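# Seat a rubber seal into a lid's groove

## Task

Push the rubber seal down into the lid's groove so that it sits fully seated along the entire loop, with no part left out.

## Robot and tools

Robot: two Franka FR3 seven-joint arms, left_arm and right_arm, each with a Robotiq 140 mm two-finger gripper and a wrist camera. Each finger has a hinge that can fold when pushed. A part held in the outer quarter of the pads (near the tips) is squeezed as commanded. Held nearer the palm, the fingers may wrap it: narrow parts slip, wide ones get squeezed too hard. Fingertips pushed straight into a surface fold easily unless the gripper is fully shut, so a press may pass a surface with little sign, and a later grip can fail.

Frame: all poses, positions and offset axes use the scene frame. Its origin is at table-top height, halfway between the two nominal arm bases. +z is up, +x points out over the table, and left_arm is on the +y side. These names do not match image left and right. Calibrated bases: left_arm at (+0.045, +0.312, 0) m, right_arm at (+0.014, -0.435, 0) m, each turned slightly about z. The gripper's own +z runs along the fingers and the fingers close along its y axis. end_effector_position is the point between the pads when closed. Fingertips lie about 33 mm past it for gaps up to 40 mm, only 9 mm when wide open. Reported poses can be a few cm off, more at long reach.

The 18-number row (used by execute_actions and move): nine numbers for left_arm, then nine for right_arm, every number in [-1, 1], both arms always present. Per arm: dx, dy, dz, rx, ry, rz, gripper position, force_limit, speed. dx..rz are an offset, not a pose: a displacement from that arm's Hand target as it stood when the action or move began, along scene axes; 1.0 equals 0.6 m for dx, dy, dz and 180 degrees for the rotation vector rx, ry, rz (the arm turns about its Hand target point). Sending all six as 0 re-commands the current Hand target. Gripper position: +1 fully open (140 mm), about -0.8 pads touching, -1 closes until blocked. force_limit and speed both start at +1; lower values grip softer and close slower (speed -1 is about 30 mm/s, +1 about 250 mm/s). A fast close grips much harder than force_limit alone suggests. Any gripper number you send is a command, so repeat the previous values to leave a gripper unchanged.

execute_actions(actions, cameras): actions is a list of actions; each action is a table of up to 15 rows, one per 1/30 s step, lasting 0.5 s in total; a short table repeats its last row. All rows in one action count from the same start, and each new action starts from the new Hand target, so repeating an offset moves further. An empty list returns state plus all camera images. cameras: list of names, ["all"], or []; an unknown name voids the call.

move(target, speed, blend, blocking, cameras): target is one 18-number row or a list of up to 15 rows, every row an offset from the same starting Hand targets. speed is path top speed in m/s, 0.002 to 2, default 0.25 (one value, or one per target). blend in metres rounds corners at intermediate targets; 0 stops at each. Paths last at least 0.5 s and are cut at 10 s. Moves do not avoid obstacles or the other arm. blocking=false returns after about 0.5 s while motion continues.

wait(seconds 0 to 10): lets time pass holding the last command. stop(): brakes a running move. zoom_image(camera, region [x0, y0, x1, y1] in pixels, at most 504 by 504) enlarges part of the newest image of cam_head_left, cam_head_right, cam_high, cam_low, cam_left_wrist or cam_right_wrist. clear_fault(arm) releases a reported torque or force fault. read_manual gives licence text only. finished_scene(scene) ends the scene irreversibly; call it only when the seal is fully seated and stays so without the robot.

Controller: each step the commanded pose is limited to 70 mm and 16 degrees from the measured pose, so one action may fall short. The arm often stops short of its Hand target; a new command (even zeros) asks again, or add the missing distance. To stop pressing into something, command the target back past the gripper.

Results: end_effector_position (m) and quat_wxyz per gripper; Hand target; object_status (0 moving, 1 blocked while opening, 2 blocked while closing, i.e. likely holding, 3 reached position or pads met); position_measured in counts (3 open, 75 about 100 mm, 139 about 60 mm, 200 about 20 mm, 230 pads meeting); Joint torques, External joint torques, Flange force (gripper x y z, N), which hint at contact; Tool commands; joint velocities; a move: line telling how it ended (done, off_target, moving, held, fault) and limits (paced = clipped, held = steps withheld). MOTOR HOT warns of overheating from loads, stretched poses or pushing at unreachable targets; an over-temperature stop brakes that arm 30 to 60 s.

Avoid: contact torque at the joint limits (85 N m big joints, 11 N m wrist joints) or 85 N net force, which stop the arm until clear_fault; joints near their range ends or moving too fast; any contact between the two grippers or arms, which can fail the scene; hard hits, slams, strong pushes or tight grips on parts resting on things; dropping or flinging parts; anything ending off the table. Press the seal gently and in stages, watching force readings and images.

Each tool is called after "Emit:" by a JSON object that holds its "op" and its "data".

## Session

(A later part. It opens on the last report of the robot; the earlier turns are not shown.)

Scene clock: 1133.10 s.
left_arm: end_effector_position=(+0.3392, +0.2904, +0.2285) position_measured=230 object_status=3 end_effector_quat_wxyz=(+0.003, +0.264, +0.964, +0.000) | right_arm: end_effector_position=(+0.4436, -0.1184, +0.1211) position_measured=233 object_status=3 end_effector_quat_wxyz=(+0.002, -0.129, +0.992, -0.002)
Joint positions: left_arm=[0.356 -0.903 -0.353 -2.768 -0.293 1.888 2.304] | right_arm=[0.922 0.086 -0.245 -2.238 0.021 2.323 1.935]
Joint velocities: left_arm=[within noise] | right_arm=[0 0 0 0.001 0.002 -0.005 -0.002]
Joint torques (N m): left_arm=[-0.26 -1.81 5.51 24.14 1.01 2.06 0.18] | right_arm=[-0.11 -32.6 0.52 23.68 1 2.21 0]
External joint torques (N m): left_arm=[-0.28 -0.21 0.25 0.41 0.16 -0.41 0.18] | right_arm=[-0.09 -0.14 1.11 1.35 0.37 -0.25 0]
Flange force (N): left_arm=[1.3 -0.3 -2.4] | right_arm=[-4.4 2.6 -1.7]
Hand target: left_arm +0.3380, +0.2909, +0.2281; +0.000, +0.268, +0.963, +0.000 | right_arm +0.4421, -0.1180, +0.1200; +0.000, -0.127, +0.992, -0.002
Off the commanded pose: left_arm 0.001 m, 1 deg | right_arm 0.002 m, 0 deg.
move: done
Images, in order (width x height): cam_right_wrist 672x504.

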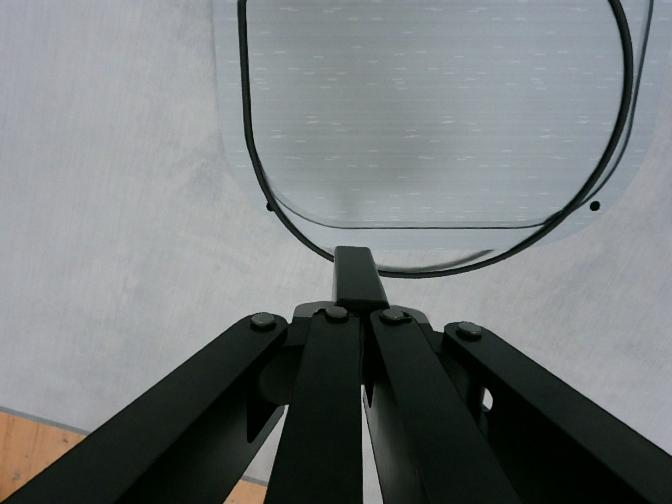

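Emit:
{"op": "move", "data": {"target": [[0,0,0,0,0,0,-1,-1,-1,-0.0305,-0.1143,-0.1067,0,0,0,-1,-1,0],[0,0,0,0,0,0,-1,-1,-1,-0.0305,-0.1143,-0.1317,0,0,0,-1,-1,0],[0,0,0,0,0,0,-1,-1,-1,-0.0438,-0.1043,-0.1317,0,0,0,-1,-1,0],[0,0,0,0,0,0,-1,-1,-1,-0.0385,-0.1083,-0.1388,0,0,0,-1,-1,0],[0,0,0,0,0,0,-1,-1,-1,-0.0385,-0.1083,-0.1067,0,0,0,-1,-1,0],[0,0,0,0,0,0,-1,-1,-1,-0.0062,-0.0972,-0.1067,0,0,0,-1,-1,0],[0,0,0,0,0,0,-1,-1,-1,-0.0062,-0.0972,-0.1317,0,0,0,-1,-1,0],[0,0,0,0,0,0,-1,-1,-1,-0.0262,-0.0855,-0.1317,0,0,0,-1,-1,0],[0,0,0,0,0,0,-1,-1,-1,-0.019,-0.0897,-0.1397,0,0,0,-1,-1,0],[0,0,0,0,0,0,-1,-1,-1,-0.019,-0.0897,-0.1067,0,0,0,-1,-1,0],[0,0,0,0,0,0,-1,-1,-1,0.0165,-0.0712,-0.1067,0,0,0,-1,-1,0],[0,0,0,0,0,0,-1,-1,-1,0.0165,-0.0712,-0.1317,0,0,0,-1,-1,0],[0,0,0,0,0,0,-1,-1,-1,-0.0137,-0.0617,-0.1317,0,0,0,-1,-1,0],[0,0,0,0,0,0,-1,-1,-1,-0.0057,-0.0642,-0.1397,0,0,0,-1,-1,0],[0,0,0,0,0,0,-1,-1,-1,-0.0057,-0.0642,-0.1067,0,0,0,-1,-1,0]], "speed": 0.12, "blend": [0.002,0.001,0.001,0,0.002,0.002,0.001,0.001,0,0.002,0.002,0.001,0.001,0,0.002]}}

Emit:
{"op": "move", "data": {"target": [0,0,0,0,0,0,-1,-1,-1,0.0057,0.0942,0.1067,0,0,0,-1,-1,0], "cameras": ["cam_right_wrist"]}}

Emit:
{"op": "zoom_image", "data": {"camera": "cam_right_wrist", "region": [60, 0, 560, 250]}}

Scene clock: 1168.50 s.
left_arm: end_effector_position=(+0.3392, +0.2904, +0.2285) position_measured=230 object_status=3 end_effector_quat_wxyz=(+0.003, +0.264, +0.964, +0.000) | right_arm: end_effector_position=(+0.4392, -0.1561, +0.0557) position_measured=233 object_status=3 end_effector_quat_wxyz=(+0.000, -0.128, +0.992, -0.001)
Joint positions: left_arm=[0.356 -0.903 -0.353 -2.768 -0.293 1.888 2.304] | right_arm=[0.884 0.148 -0.258 -2.362 0.061 2.504 1.852]
Joint velocities: left_arm=[within noise] | right_arm=[-0.001 -0.001 -0.001 -0.002 -0.001 -0.003 0.005]
Joint torques (N m): left_arm=[-0.25 -1.81 5.49 24.13 1.01 2.07 0.17] | right_arm=[0.09 -33.58 -0.43 21 0.14 2.15 0.04]
External joint torques (N m): left_arm=[-0.27 -0.18 0.26 0.35 0.16 -0.41 0.17] | right_arm=[0.21 -1.23 0.69 0.8 -0.37 -0.32 0.04]
Flange force (N): left_arm=[1.3 -0.3 -2.2] | right_arm=[0.5 0.9 -4.0]
Hand target: left_arm +0.3380, +0.2909, +0.2281; +0.000, +0.268, +0.963, +0.000 | right_arm +0.4386, -0.1566, +0.0560; +0.000, -0.127, +0.992, -0.002
Off the commanded pose: left_arm 0.001 m, 1 deg | right_arm 0.001 m, 0 deg.
move: done

Scene clock: 1170.00 s.
left_arm: end_effector_position=(+0.3392, +0.2904, +0.2285) position_measured=230 object_status=3 end_effector_quat_wxyz=(+0.003, +0.264, +0.964, +0.000) | right_arm: end_effector_position=(+0.4424, -0.0991, +0.1210) position_measured=233 object_status=3 end_effector_quat_wxyz=(+0.001, -0.128, +0.992, +0.000)
Joint positions: left_arm=[0.356 -0.903 -0.353 -2.768 -0.293 1.888 2.304] | right_arm=[0.939 0.116 -0.235 -2.199 0.037 2.313 1.952]
Joint velocities: left_arm=[within noise] | right_arm=[0.001 0 0 0 0.001 -0.001 0.006]
Joint torques (N m): left_arm=[-0.29 -1.84 5.54 24.16 1.01 2.06 0.19] | right_arm=[-0.02 -33.83 -0.02 23.79 0.26 2.2 0.13]
External joint torques (N m): left_arm=[-0.32 -0.19 0.29 0.38 0.16 -0.41 0.19] | right_arm=[-0.08 -0.11 0.66 1.28 -0.38 -0.27 0.13]
Flange force (N): left_arm=[1.4 -0.3 -2.3] | right_arm=[-3.6 2.4 -2.1]
Hand target: left_arm +0.3380, +0.2909, +0.2281; +0.000, +0.268, +0.963, +0.000 | right_arm +0.4421, -0.1000, +0.1200; +0.000, -0.127, +0.992, -0.002
Off the commanded pose: left_arm 0.001 m, 1 deg | right_arm 0.001 m, 0 deg.
move: done
Images, in order (width x height): cam_right_wrist 672x504.

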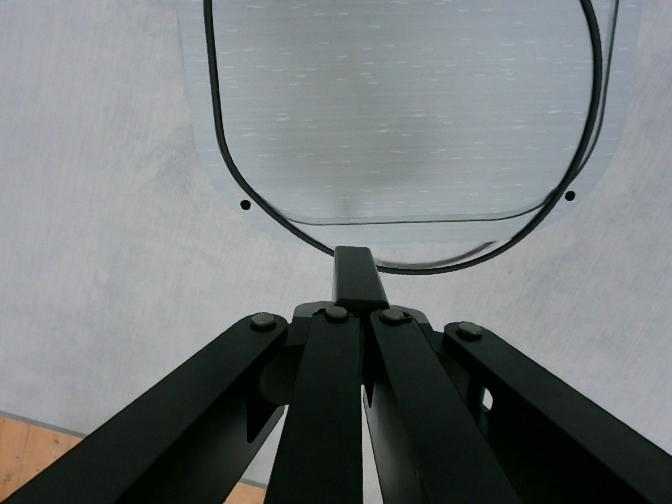

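Scaled by 1.008 from the camera's 672x504 image, which has a finer 960x720 frame.

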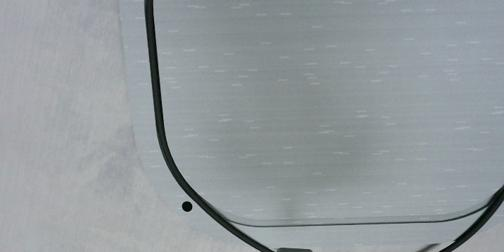

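Emit:
{"op": "move", "data": {"target": [[0,0,0,0,0,0,-1,-1,-1,0.017,-0.095,-0.1067,0,0,0,-1,-1,0],[0,0,0,0,0,0,-1,-1,-1,0.017,-0.095,-0.1317,0,0,0,-1,-1,0],[0,0,0,0,0,0,-1,-1,-1,-0.0155,-0.088,-0.1317,0,0,0,-1,-1,0],[0,0,0,0,0,0,-1,-1,-1,-0.0057,-0.09,-0.1397,0,0,0,-1,-1,0],[0,0,0,0,0,0,-1,-1,-1,-0.0057,-0.09,-0.1067,0,0,0,-1,-1,0],[0,0,0,0,0,0,-1,-1,-1,0.0195,-0.07,-0.1067,0,0,0,-1,-1,0],[0,0,0,0,0,0,-1,-1,-1,0.0195,-0.07,-0.1317,0,0,0,-1,-1,0],[0,0,0,0,0,0,-1,-1,-1,-0.0155,-0.07,-0.1317,0,0,0,-1,-1,0],[0,0,0,0,0,0,-1,-1,-1,-0.0055,-0.07,-0.1397,0,0,0,-1,-1,0],[0,0,0,0,0,0,-1,-1,-1,-0.0055,-0.07,-0.1067,0,0,0,-1,-1,0],[0,0,0,0,0,0,-1,-1,-1,0.017,-0.045,-0.1067,0,0,0,-1,-1,0],[0,0,0,0,0,0,-1,-1,-1,0.017,-0.045,-0.1317,0,0,0,-1,-1,0],[0,0,0,0,0,0,-1,-1,-1,-0.0169,-0.052,-0.1317,0,0,0,-1,-1,0],[0,0,0,0,0,0,-1,-1,-1,-0.0072,-0.05,-0.1397,0,0,0,-1,-1,0],[0,0,0,0,0,0,-1,-1,-1,-0.0072,-0.05,-0.1067,0,0,0,-1,-1,0]], "speed": 0.12, "blend": [0.002,0.001,0.001,0,0.002,0.002,0.001,0.001,0,0.002,0.002,0.001,0.001,0,0.002]}}

Emit:
{"op": "move", "data": {"target": [0,0,0,0,0,0,-1,-1,-1,0.0072,0.12,0.1067,0,0,0,-1,-1,0], "cameras": ["cam_right_wrist"]}}

Emit:
{"op": "zoom_image", "data": {"camera": "cam_right_wrist", "region": [60, 0, 560, 250]}}

Scene clock: 1191.87 s.
left_arm: end_effector_position=(+0.3392, +0.2904, +0.2285) position_measured=230 object_status=3 end_effector_quat_wxyz=(+0.003, +0.264, +0.964, +0.000) | right_arm: end_effector_position=(+0.4383, -0.1295, +0.0557) position_measured=233 object_status=3 end_effector_quat_wxyz=(+0.000, -0.128, +0.992, -0.001)
Joint positions: left_arm=[0.356 -0.903 -0.353 -2.768 -0.293 1.888 2.304] | right_arm=[0.903 0.182 -0.235 -2.312 0.068 2.488 1.891]
Joint velocities: left_arm=[within noise] | right_arm=[-0.001 0 -0.002 0.001 -0.001 -0.004 0.004]
Joint torques (N m): left_arm=[-0.25 -1.81 5.5 24.13 1.01 2.06 0.19] | right_arm=[0.24 -35.1 -0.62 21.28 0.19 2.16 0.11]
External joint torques (N m): left_arm=[-0.22 -0.19 0.3 0.36 0.17 -0.41 0.19] | right_arm=[0.17 -1.28 0.46 0.9 -0.33 -0.3 0.11]
Flange force (N): left_arm=[1.4 -0.2 -2.3] | right_arm=[0.2 0.8 -4.0]
Hand target: left_arm +0.3380, +0.2909, +0.2281; +0.000, +0.268, +0.963, +0.000 | right_arm +0.4377, -0.1300, +0.0560; +0.000, -0.127, +0.992, -0.002
Off the commanded pose: left_arm 0.001 m, 1 deg | right_arm 0.001 m, 0 deg.
move: done

Scene clock: 1193.40 s.
left_arm: end_effector_position=(+0.3392, +0.2904, +0.2285) position_measured=230 object_status=3 end_effector_quat_wxyz=(+0.003, +0.264, +0.964, +0.000) | right_arm: end_effector_position=(+0.4425, -0.0572, +0.1210) position_measured=233 object_status=3 end_effector_quat_wxyz=(+0.000, -0.128, +0.992, +0.000)
Joint positions: left_arm=[0.356 -0.903 -0.353 -2.768 -0.293 1.888 2.304] | right_arm=[0.972 0.189 -0.214 -2.1 0.053 2.285 1.999]
Joint torques (N m): left_arm=[-0.29 -1.83 5.55 24.11 1.01 2.06 0.17] | right_arm=[0.23 -36.83 -0.61 24.1 0.38 2.19 -0.04]
External joint torques (N m): left_arm=[-0.28 -0.28 0.34 0.41 0.16 -0.4 0.17] | right_arm=[0.15 -0.28 0.43 1.3 -0.27 -0.28 -0.04]
Flange force (N): left_arm=[1.6 -0.4 -2.4] | right_arm=[-3.7 2.3 -2.2]
Hand target: left_arm +0.3380, +0.2909, +0.2281; +0.000, +0.268, +0.963, +0.000 | right_arm +0.4421, -0.0580, +0.1200; +0.000, -0.127, +0.992, -0.002
Off the commanded pose: left_arm 0.001 m, 1 deg | right_arm 0.001 m, 0 deg.
move: done
Images, in order (width x height): cam_right_wrist 672x504.

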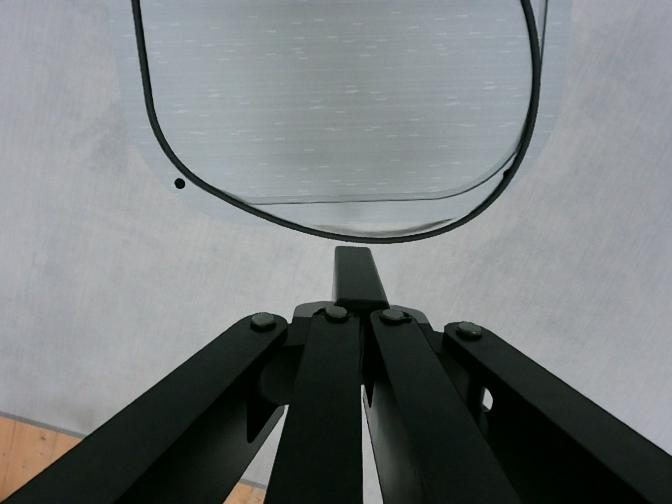

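Scaled by 1.008 from the camera's 672x504 image, which has a finer 960x720 frame.

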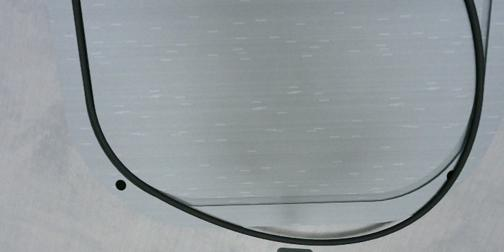

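Emit:
{"op": "move", "data": {"target": [[0,0,0,0,0,0,-1,-1,-1,0.0217,-0.1163,-0.1067,0,0,0,-1,-1,0],[0,0,0,0,0,0,-1,-1,-1,0.0217,-0.1163,-0.1317,0,0,0,-1,-1,0],[0,0,0,0,0,0,-1,-1,-1,-0.0073,-0.1237,-0.1317,0,0,0,-1,-1,0],[0,0,0,0,0,0,-1,-1,-1,0.0007,-0.1217,-0.1397,0,0,0,-1,-1,0],[0,0,0,0,0,0,-1,-1,-1,0.0007,-0.1217,-0.1067,0,0,0,-1,-1,0],[0,0,0,0,0,0,-1,-1,-1,0.0208,-0.0954,-0.1067,0,0,0,-1,-1,0],[0,0,0,0,0,0,-1,-1,-1,0.0208,-0.0954,-0.1317,0,0,0,-1,-1,0],[0,0,0,0,0,0,-1,-1,-1,-0.0132,-0.1042,-0.1317,0,0,0,-1,-1,0],[0,0,0,0,0,0,-1,-1,-1,-0.0035,-0.1017,-0.1397,0,0,0,-1,-1,0],[0,0,0,0,0,0,-1,-1,-1,-0.0035,-0.1017,-0.1067,0,0,0,-1,-1,0],[0,0,0,0,0,0,-1,-1,-1,0.0156,-0.0754,-0.1067,0,0,0,-1,-1,0],[0,0,0,0,0,0,-1,-1,-1,0.0156,-0.0754,-0.1317,0,0,0,-1,-1,0],[0,0,0,0,0,0,-1,-1,-1,-0.0184,-0.0842,-0.1317,0,0,0,-1,-1,0],[0,0,0,0,0,0,-1,-1,-1,-0.0087,-0.0817,-0.1397,0,0,0,-1,-1,0],[0,0,0,0,0,0,-1,-1,-1,-0.0087,-0.0817,-0.1067,0,0,0,-1,-1,0]], "speed": 0.12, "blend": [0.002,0.001,0.001,0,0.002,0.002,0.001,0.001,0,0.002,0.002,0.001,0.001,0,0.002]}}

Emit:
{"op": "move", "data": {"target": [0,0,0,0,0,0,-1,-1,-1,0.0087,0.12,0.1067,0,0,0,-1,-1,0], "cameras": ["cam_right_wrist"]}}

Emit:
{"op": "zoom_image", "data": {"camera": "cam_right_wrist", "region": [60, 0, 560, 250]}}

Scene clock: 1220.90 s.
left_arm: end_effector_position=(+0.3392, +0.2904, +0.2285) position_measured=230 object_status=3 end_effector_quat_wxyz=(+0.003, +0.264, +0.964, +0.000) | right_arm: end_effector_position=(+0.4374, -0.1065, +0.0557) position_measured=233 object_status=3 end_effector_quat_wxyz=(+0.000, -0.128, +0.992, -0.001)
Joint positions: left_arm=[0.356 -0.903 -0.353 -2.768 -0.293 1.888 2.304] | right_arm=[0.92 0.214 -0.217 -2.266 0.072 2.473 1.924]
Joint velocities: left_arm=[within noise] | right_arm=[0 0 0 0 0.001 -0.003 0.003]
Joint torques (N m): left_arm=[-0.26 -1.82 5.52 24.13 1.01 2.07 0.18] | right_arm=[0.23 -36.51 -0.78 21.48 0.18 2.17 0.22]
External joint torques (N m): left_arm=[-0.25 -0.17 0.28 0.37 0.17 -0.4 0.18] | right_arm=[0.21 -1.42 0.43 0.94 -0.36 -0.28 0.22]
Flange force (N): left_arm=[1.3 -0.2 -2.3] | right_arm=[0.5 1.0 -4.2]
Hand target: left_arm +0.3380, +0.2909, +0.2281; +0.000, +0.268, +0.963, +0.000 | right_arm +0.4368, -0.1071, +0.0560; +0.000, -0.127, +0.992, -0.002
Off the commanded pose: left_arm 0.001 m, 1 deg | right_arm 0.001 m, 0 deg.
move: done

Scene clock: 1222.40 s.
left_arm: end_effector_position=(+0.3392, +0.2904, +0.2285) position_measured=230 object_status=3 end_effector_quat_wxyz=(+0.003, +0.264, +0.964, +0.000) | right_arm: end_effector_position=(+0.4425, -0.0343, +0.1211) position_measured=233 object_status=3 end_effector_quat_wxyz=(+0.001, -0.129, +0.992, +0.000)
Joint positions: left_arm=[0.356 -0.903 -0.353 -2.768 -0.293 1.888 2.304] | right_arm=[0.987 0.231 -0.201 -2.04 0.059 2.267 2.024]
Joint velocities: left_arm=[within noise] | right_arm=[-0.001 0 0.001 0.001 0.001 -0.001 0.005]
Joint torques (N m): left_arm=[-0.28 -1.84 5.5 24.13 1.02 2.07 0.15] | right_arm=[0.3 -38.54 -0.84 24.28 0.51 2.21 0.1]
External joint torques (N m): left_arm=[-0.26 -0.17 0.27 0.29 0.17 -0.41 0.15] | right_arm=[0.23 -0.45 0.37 1.36 -0.16 -0.25 0.1]
Flange force (N): left_arm=[1.4 -0.3 -2.1] | right_arm=[-3.4 2.6 -2.4]
Hand target: left_arm +0.3380, +0.2909, +0.2281; +0.000, +0.268, +0.963, +0.000 | right_arm +0.4421, -0.0351, +0.1200; +0.000, -0.127, +0.992, -0.002
Off the commanded pose: left_arm 0.001 m, 1 deg | right_arm 0.001 m, 0 deg.
move: done
Images, in order (width x height): cam_right_wrist 672x504.

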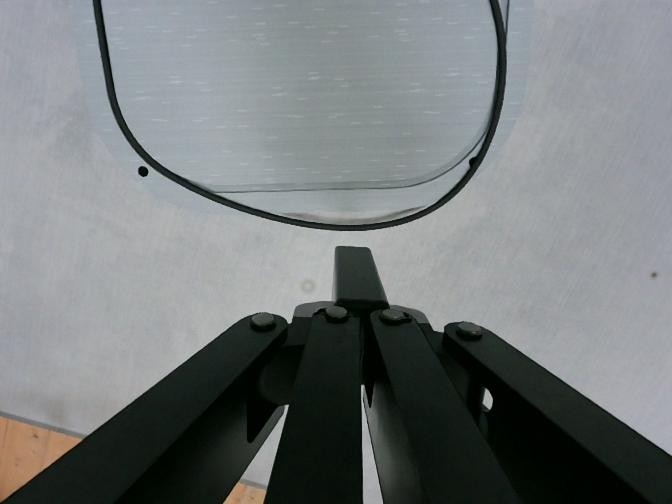

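Scaled by 1.008 from the camera's 672x504 image, which has a finer 960x720 frame.

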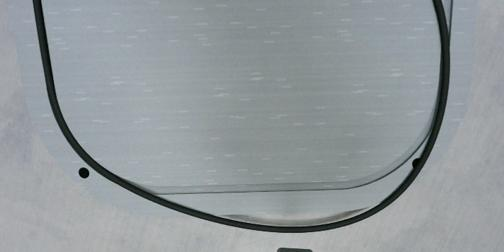

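Emit:
{"op": "move", "data": {"target": [[0,0,0,0,0,0,-1,-1,-1,-0.0785,0.0827,-0.03,0,0,-0.2806,-0.45,-1,0],[0,0,0,0,0,0,-1,-1,-1,-0.0785,0.0827,-0.1275,0,0,-0.2806,-0.45,-1,0]], "cameras": ["cam_right_wrist"]}}

Scene clock: 1241.60 s.
left_arm: end_effector_position=(+0.3392, +0.2904, +0.2285) position_measured=230 object_status=3 end_effector_quat_wxyz=(+0.003, +0.264, +0.964, +0.000) | right_arm: end_effector_position=(+0.3946, +0.0142, +0.0445) position_measured=186 object_status=3 end_effector_quat_wxyz=(-0.001, +0.309, +0.951, -0.003)
Joint positions: left_arm=[0.356 -0.903 -0.353 -2.768 -0.293 1.888 2.304] | right_arm=[1.267 0.387 -0.366 -2.062 0.203 2.409 2.93]
Joint velocities: left_arm=[within noise] | right_arm=[-0.001 -0.001 0 0 0 0.005 -0.004]
Joint torques (N m): left_arm=[-0.27 -1.83 5.54 24.14 1.01 2.06 0.18] | right_arm=[-0.64 -40.44 -3.06 22.04 0.94 2.48 -0.31]
External joint torques (N m): left_arm=[-0.3 -0.16 0.26 0.35 0.16 -0.42 0.18] | right_arm=[-0.35 -0.64 1.3 0.94 0.31 -0.02 -0.31]
Flange force (N): left_arm=[1.3 -0.3 -2.2] | right_arm=[-0.8 3.2 0.1]
Hand target: left_arm +0.3380, +0.2909, +0.2281; +0.000, +0.268, +0.963, +0.000 | right_arm +0.3950, +0.0146, +0.0435; -0.001, +0.308, +0.951, -0.002
Off the commanded pose: left_arm 0.001 m, 1 deg | right_arm 0.001 m, 0 deg.
move: done
Images, in order (width x height): cam_right_wrist 672x504.

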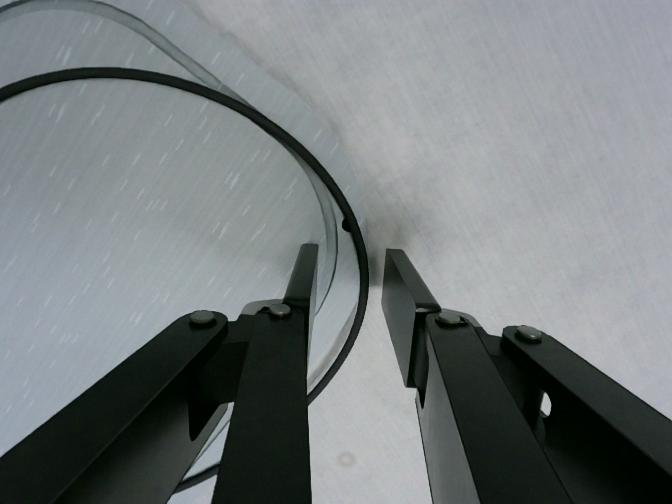

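Emit:
{"op": "move", "data": {"target": [[0,0,-0.0005,0,0,0,-1,-1,-1,0,0,-0.0005,0,0,0,-1,0.1,-1],[0,0,0,0,0,0,-1,-1,-1,-0.004,0.022,0,0,0,0,-1,0.1,-1],[0,0,0,0,0,0,-1,-1,-1,-0.0095,-0.011,0,0,0,0,-1,0.1,-1]], "speed": 0.05, "cameras": ["cam_right_wrist"]}}

Scene clock: 1249.90 s.
left_arm: end_effector_position=(+0.3392, +0.2904, +0.2285) position_measured=230 object_status=3 end_effector_quat_wxyz=(+0.003, +0.264, +0.964, +0.000) | right_arm: end_effector_position=(+0.3881, +0.0118, +0.0458) position_measured=232 object_status=3 end_effector_quat_wxyz=(-0.003, +0.310, +0.951, +0.001)
Joint positions: left_arm=[0.356 -0.903 -0.353 -2.768 -0.293 1.888 2.304] | right_arm=[1.268 0.364 -0.362 -2.092 0.203 2.424 2.934]
Joint velocities: left_arm=[within noise] | right_arm=[-0.001 -0.002 0 -0.001 0 0.004 -0.001]
Joint torques (N m): left_arm=[-0.25 -1.86 5.55 24.11 1.01 2.05 0.17] | right_arm=[-1.23 -38.66 -4.51 20.56 -0.19 2.37 -0.27]
External joint torques (N m): left_arm=[-0.28 -0.21 0.28 0.3 0.16 -0.43 0.17] | right_arm=[-1.1 0.34 -0.58 -0.48 -0.82 -0.14 -0.27]
Flange force (N): left_arm=[1.6 -0.4 -2.2] | right_arm=[-2.0 -0.9 -0.1]
Hand target: left_arm +0.3380, +0.2909, +0.2281; +0.000, +0.268, +0.963, +0.000 | right_arm +0.3893, +0.0080, +0.0435; -0.001, +0.308, +0.951, -0.002
Off the commanded pose: left_arm 0.001 m, 1 deg | right_arm 0.005 m, 0 deg.
move: off_target (right_arm)
Images, in order (width x height): cam_right_wrist 672x504.

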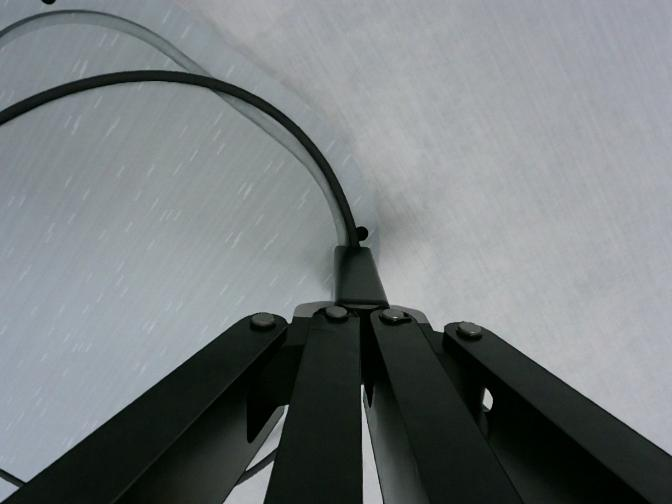

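Emit:
{"op": "move", "data": {"target": [[0,0,0,0,0,0,-1,-1,-1,-0.002,0.005,0.002,0,0,0,-0.65,-1,-1],[0,0,0,0,0,0,-1,-1,-1,-0.002,0.005,0.035,0,0,0,-0.65,-1,-1],[0,0,0,0,0,0,-1,-1,-1,-0.004,0.003,0.035,0,0,0,-1,-1,0],[0,0,0,0,0,0,-1,-1,-1,-0.004,0.003,-0.011,0,0,0,-1,-1,0],[0,0,0,0,0,0,-1,-1,-1,-0.004,0.003,0.06,0,0,0,-1,-1,0],[0,0,0,0,0,0,-1,-1,-1,0.088,-0.0718,0.1275,0,0,0.2806,-1,-1,0]], "speed": [0.1,0.1,0.1,0.08,0.15,0.25], "cameras": ["cam_right_wrist"]}}

Emit:
{"op": "zoom_image", "data": {"camera": "cam_right_wrist", "region": [60, 0, 560, 250]}}

Scene clock: 1264.47 s.
left_arm: end_effector_position=(+0.3392, +0.2904, +0.2285) position_measured=230 object_status=3 end_effector_quat_wxyz=(+0.003, +0.264, +0.964, +0.000) | right_arm: end_effector_position=(+0.4426, -0.0352, +0.1199) position_measured=233 object_status=3 end_effector_quat_wxyz=(+0.001, -0.126, +0.992, -0.003)
Joint positions: left_arm=[0.356 -0.903 -0.353 -2.768 -0.293 1.888 2.304] | right_arm=[0.984 0.232 -0.197 -2.041 0.051 2.267 2.036]
Joint velocities: left_arm=[within noise] | right_arm=[-0.001 0 -0.001 0 0 0 -0.004]
Joint torques (N m): left_arm=[-0.29 -1.84 5.53 24.12 1.01 2.07 0.17] | right_arm=[-0.51 -39.17 0.12 24.21 0.99 2.18 -0.38]
External joint torques (N m): left_arm=[-0.26 -0.19 0.31 0.33 0.16 -0.41 0.17] | right_arm=[-0.45 -1.07 1.43 1.35 0.33 -0.27 -0.38]
Flange force (N): left_arm=[1.5 -0.3 -2.2] | right_arm=[-3.1 1.3 -2.8]
Hand target: left_arm +0.3380, +0.2909, +0.2281; +0.000, +0.268, +0.963, +0.000 | right_arm +0.4421, -0.0351, +0.1200; +0.000, -0.127, +0.992, -0.002
Off the commanded pose: left_arm 0.001 m, 1 deg | right_arm 0.001 m, 0 deg.
move: done
Images, in order (width x height): cam_right_wrist 672x504.

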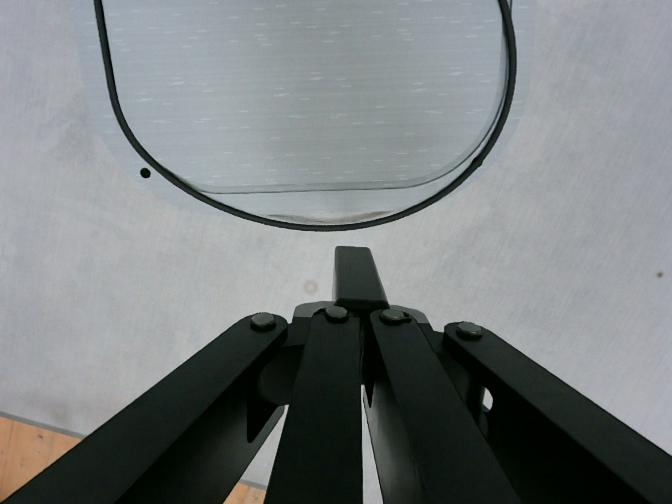

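Scaled by 1.008 from the camera's 672x504 image, which has a finer 960x720 frame.

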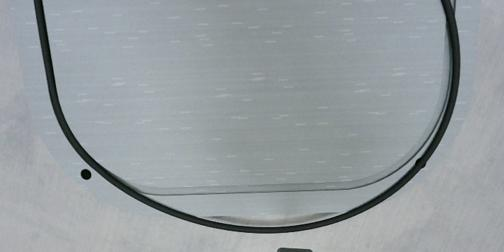

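Emit:
{"op": "move", "data": {"target": [[0,0,0,0,0,0,-1,-1,-1,0.0314,-0.1491,-0.1067,0,0,0,-1,-1,0],[0,0,0,0,0,0,-1,-1,-1,0.0314,-0.1491,-0.1317,0,0,0,-1,-1,0],[0,0,0,0,0,0,-1,-1,-1,0.0059,-0.1567,-0.1317,0,0,0,-1,-1,0],[0,0,0,0,0,0,-1,-1,-1,0.0123,-0.1548,-0.1397,0,0,0,-1,-1,0],[0,0,0,0,0,0,-1,-1,-1,0.0123,-0.1548,-0.1067,0,0,0,-1,-1,0],[0,0,0,0,0,0,-1,-1,-1,0.0269,-0.1308,-0.1067,0,0,0,-1,-1,0],[0,0,0,0,0,0,-1,-1,-1,0.0269,-0.1308,-0.1317,0,0,0,-1,-1,0],[0,0,0,0,0,0,-1,-1,-1,0.0014,-0.1384,-0.1317,0,0,0,-1,-1,0],[0,0,0,0,0,0,-1,-1,-1,0.0078,-0.1365,-0.1397,0,0,0,-1,-1,0],[0,0,0,0,0,0,-1,-1,-1,0.0078,-0.1365,-0.1067,0,0,0,-1,-1,0],[0,0,0,0,0,0,-1,-1,-1,0.0223,-0.1125,-0.1067,0,0,0,-1,-1,0],[0,0,0,0,0,0,-1,-1,-1,0.0223,-0.1125,-0.1317,0,0,0,-1,-1,0],[0,0,0,0,0,0,-1,-1,-1,-0.0032,-0.1201,-0.1317,0,0,0,-1,-1,0],[0,0,0,0,0,0,-1,-1,-1,0.0032,-0.1182,-0.1397,0,0,0,-1,-1,0],[0,0,0,0,0,0,-1,-1,-1,0.0032,-0.1182,-0.1067,0,0,0,-1,-1,0]], "speed": 0.12, "blend": [0.002,0.001,0.001,0,0.002,0.002,0.001,0.001,0,0.002,0.002,0.001,0.001,0,0.002]}}

Emit:
{"op": "move", "data": {"target": [0,0,0,0,0,0,-1,-1,-1,-0.0032,0.1182,0.1067,0,0,0,-1,-1,0], "cameras": ["cam_right_wrist"]}}

Emit:
{"op": "zoom_image", "data": {"camera": "cam_right_wrist", "region": [60, 0, 560, 250]}}

Scene clock: 1287.03 s.
left_arm: end_effector_position=(+0.3392, +0.2904, +0.2285) position_measured=230 object_status=3 end_effector_quat_wxyz=(+0.003, +0.264, +0.964, +0.000) | right_arm: end_effector_position=(+0.4446, -0.1055, +0.0557) position_measured=233 object_status=3 end_effector_quat_wxyz=(+0.000, -0.128, +0.992, +0.000)
Joint positions: left_arm=[0.356 -0.903 -0.353 -2.768 -0.293 1.888 2.304] | right_arm=[0.896 0.229 -0.2 -2.243 0.071 2.466 1.919]
Joint velocities: left_arm=[within noise] | right_arm=[-0.001 0 0.001 0.002 -0.002 -0.003 0.004]
Joint torques (N m): left_arm=[-0.21 -1.82 5.5 24.09 1.01 2.06 0.21] | right_arm=[0.31 -37.24 -0.71 21.51 0.16 2.28 0.05]
External joint torques (N m): left_arm=[-0.21 -0.2 0.28 0.34 0.16 -0.41 0.21] | right_arm=[0.4 -1.4 0.58 0.81 -0.38 -0.19 0.05]
Flange force (N): left_arm=[1.5 -0.2 -2.3] | right_arm=[0.9 0.8 -3.7]
Hand target: left_arm +0.3380, +0.2909, +0.2281; +0.000, +0.268, +0.963, +0.000 | right_arm +0.4440, -0.1060, +0.0560; +0.000, -0.127, +0.992, -0.002
Off the commanded pose: left_arm 0.001 m, 1 deg | right_arm 0.001 m, 0 deg.
move: done

Scene clock: 1288.57 s.
left_arm: end_effector_position=(+0.3392, +0.2904, +0.2285) position_measured=230 object_status=3 end_effector_quat_wxyz=(+0.003, +0.264, +0.964, +0.000) | right_arm: end_effector_position=(+0.4425, -0.0343, +0.1211) position_measured=233 object_status=3 end_effector_quat_wxyz=(+0.000, -0.128, +0.992, +0.000)
Joint positions: left_arm=[0.356 -0.903 -0.353 -2.768 -0.293 1.888 2.304] | right_arm=[0.971 0.23 -0.185 -2.041 0.055 2.267 2.027]
Joint velocities: left_arm=[within noise] | right_arm=[0 0.001 0.003 0 -0.001 -0.001 0.005]
Joint torques (N m): left_arm=[-0.26 -1.8 5.56 24.13 1.02 2.07 0.2] | right_arm=[0.29 -38.5 -0.71 24.21 0.46 2.08 0.12]
External joint torques (N m): left_arm=[-0.28 -0.18 0.31 0.38 0.17 -0.4 0.2] | right_arm=[0.22 -0.3 0.37 1.26 -0.21 -0.39 0.12]
Flange force (N): left_arm=[1.4 -0.2 -2.3] | right_arm=[-3.5 2.7 -2.4]
Hand target: left_arm +0.3380, +0.2909, +0.2281; +0.000, +0.268, +0.963, +0.000 | right_arm +0.4421, -0.0351, +0.1200; +0.000, -0.127, +0.992, -0.002
Off the commanded pose: left_arm 0.001 m, 1 deg | right_arm 0.001 m, 0 deg.
move: done
Images, in order (width x height): cam_right_wrist 672x504.

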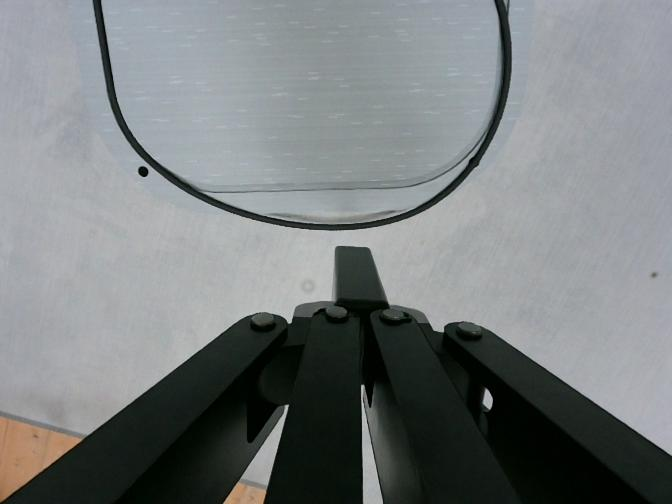

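Scaled by 1.008 from the camera's 672x504 image, which has a finer 960x720 frame.

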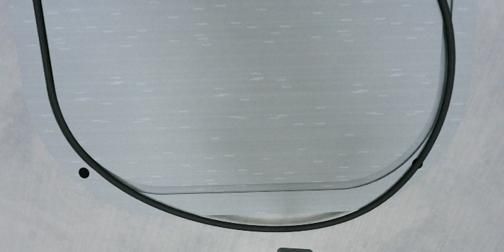

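Emit:
{"op": "move", "data": {"target": [0,0,0,0,0,0,-1,-1,-1,0.0078,-0.1365,-0.1,0,0,0,-1,-1,0], "cameras": ["cam_right_wrist"]}}

Scene clock: 1294.20 s.
left_arm: end_effector_position=(+0.3392, +0.2904, +0.2285) position_measured=230 object_status=3 end_effector_quat_wxyz=(+0.003, +0.264, +0.964, +0.000) | right_arm: end_effector_position=(+0.4465, -0.1175, +0.0595) position_measured=233 object_status=3 end_effector_quat_wxyz=(-0.001, -0.126, +0.992, -0.004)
Joint positions: left_arm=[0.356 -0.903 -0.353 -2.768 -0.293 1.888 2.304] | right_arm=[0.888 0.21 -0.211 -2.256 0.06 2.456 1.912]
Joint velocities: left_arm=[within noise] | right_arm=[0 0 0.001 0 -0.001 0.001 -0.006]
Joint torques (N m): left_arm=[-0.27 -1.81 5.51 24.17 1 2.06 0.17] | right_arm=[-0.51 -36.91 0.11 21.15 0.87 2.57 -0.32]
External joint torques (N m): left_arm=[-0.28 -0.13 0.28 0.37 0.15 -0.41 0.17] | right_arm=[-0.5 -1.65 1.29 0.42 0.33 0.12 -0.32]
Flange force (N): left_arm=[1.1 -0.2 -2.3] | right_arm=[1.7 -1.1 -2.4]
Hand target: left_arm +0.3380, +0.2909, +0.2281; +0.000, +0.268, +0.963, +0.000 | right_arm +0.4467, -0.1170, +0.0600; +0.000, -0.127, +0.992, -0.002
Off the commanded pose: left_arm 0.001 m, 1 deg | right_arm 0.001 m, 0 deg.
move: done
Images, in order (width x height): cam_right_wrist 672x504.

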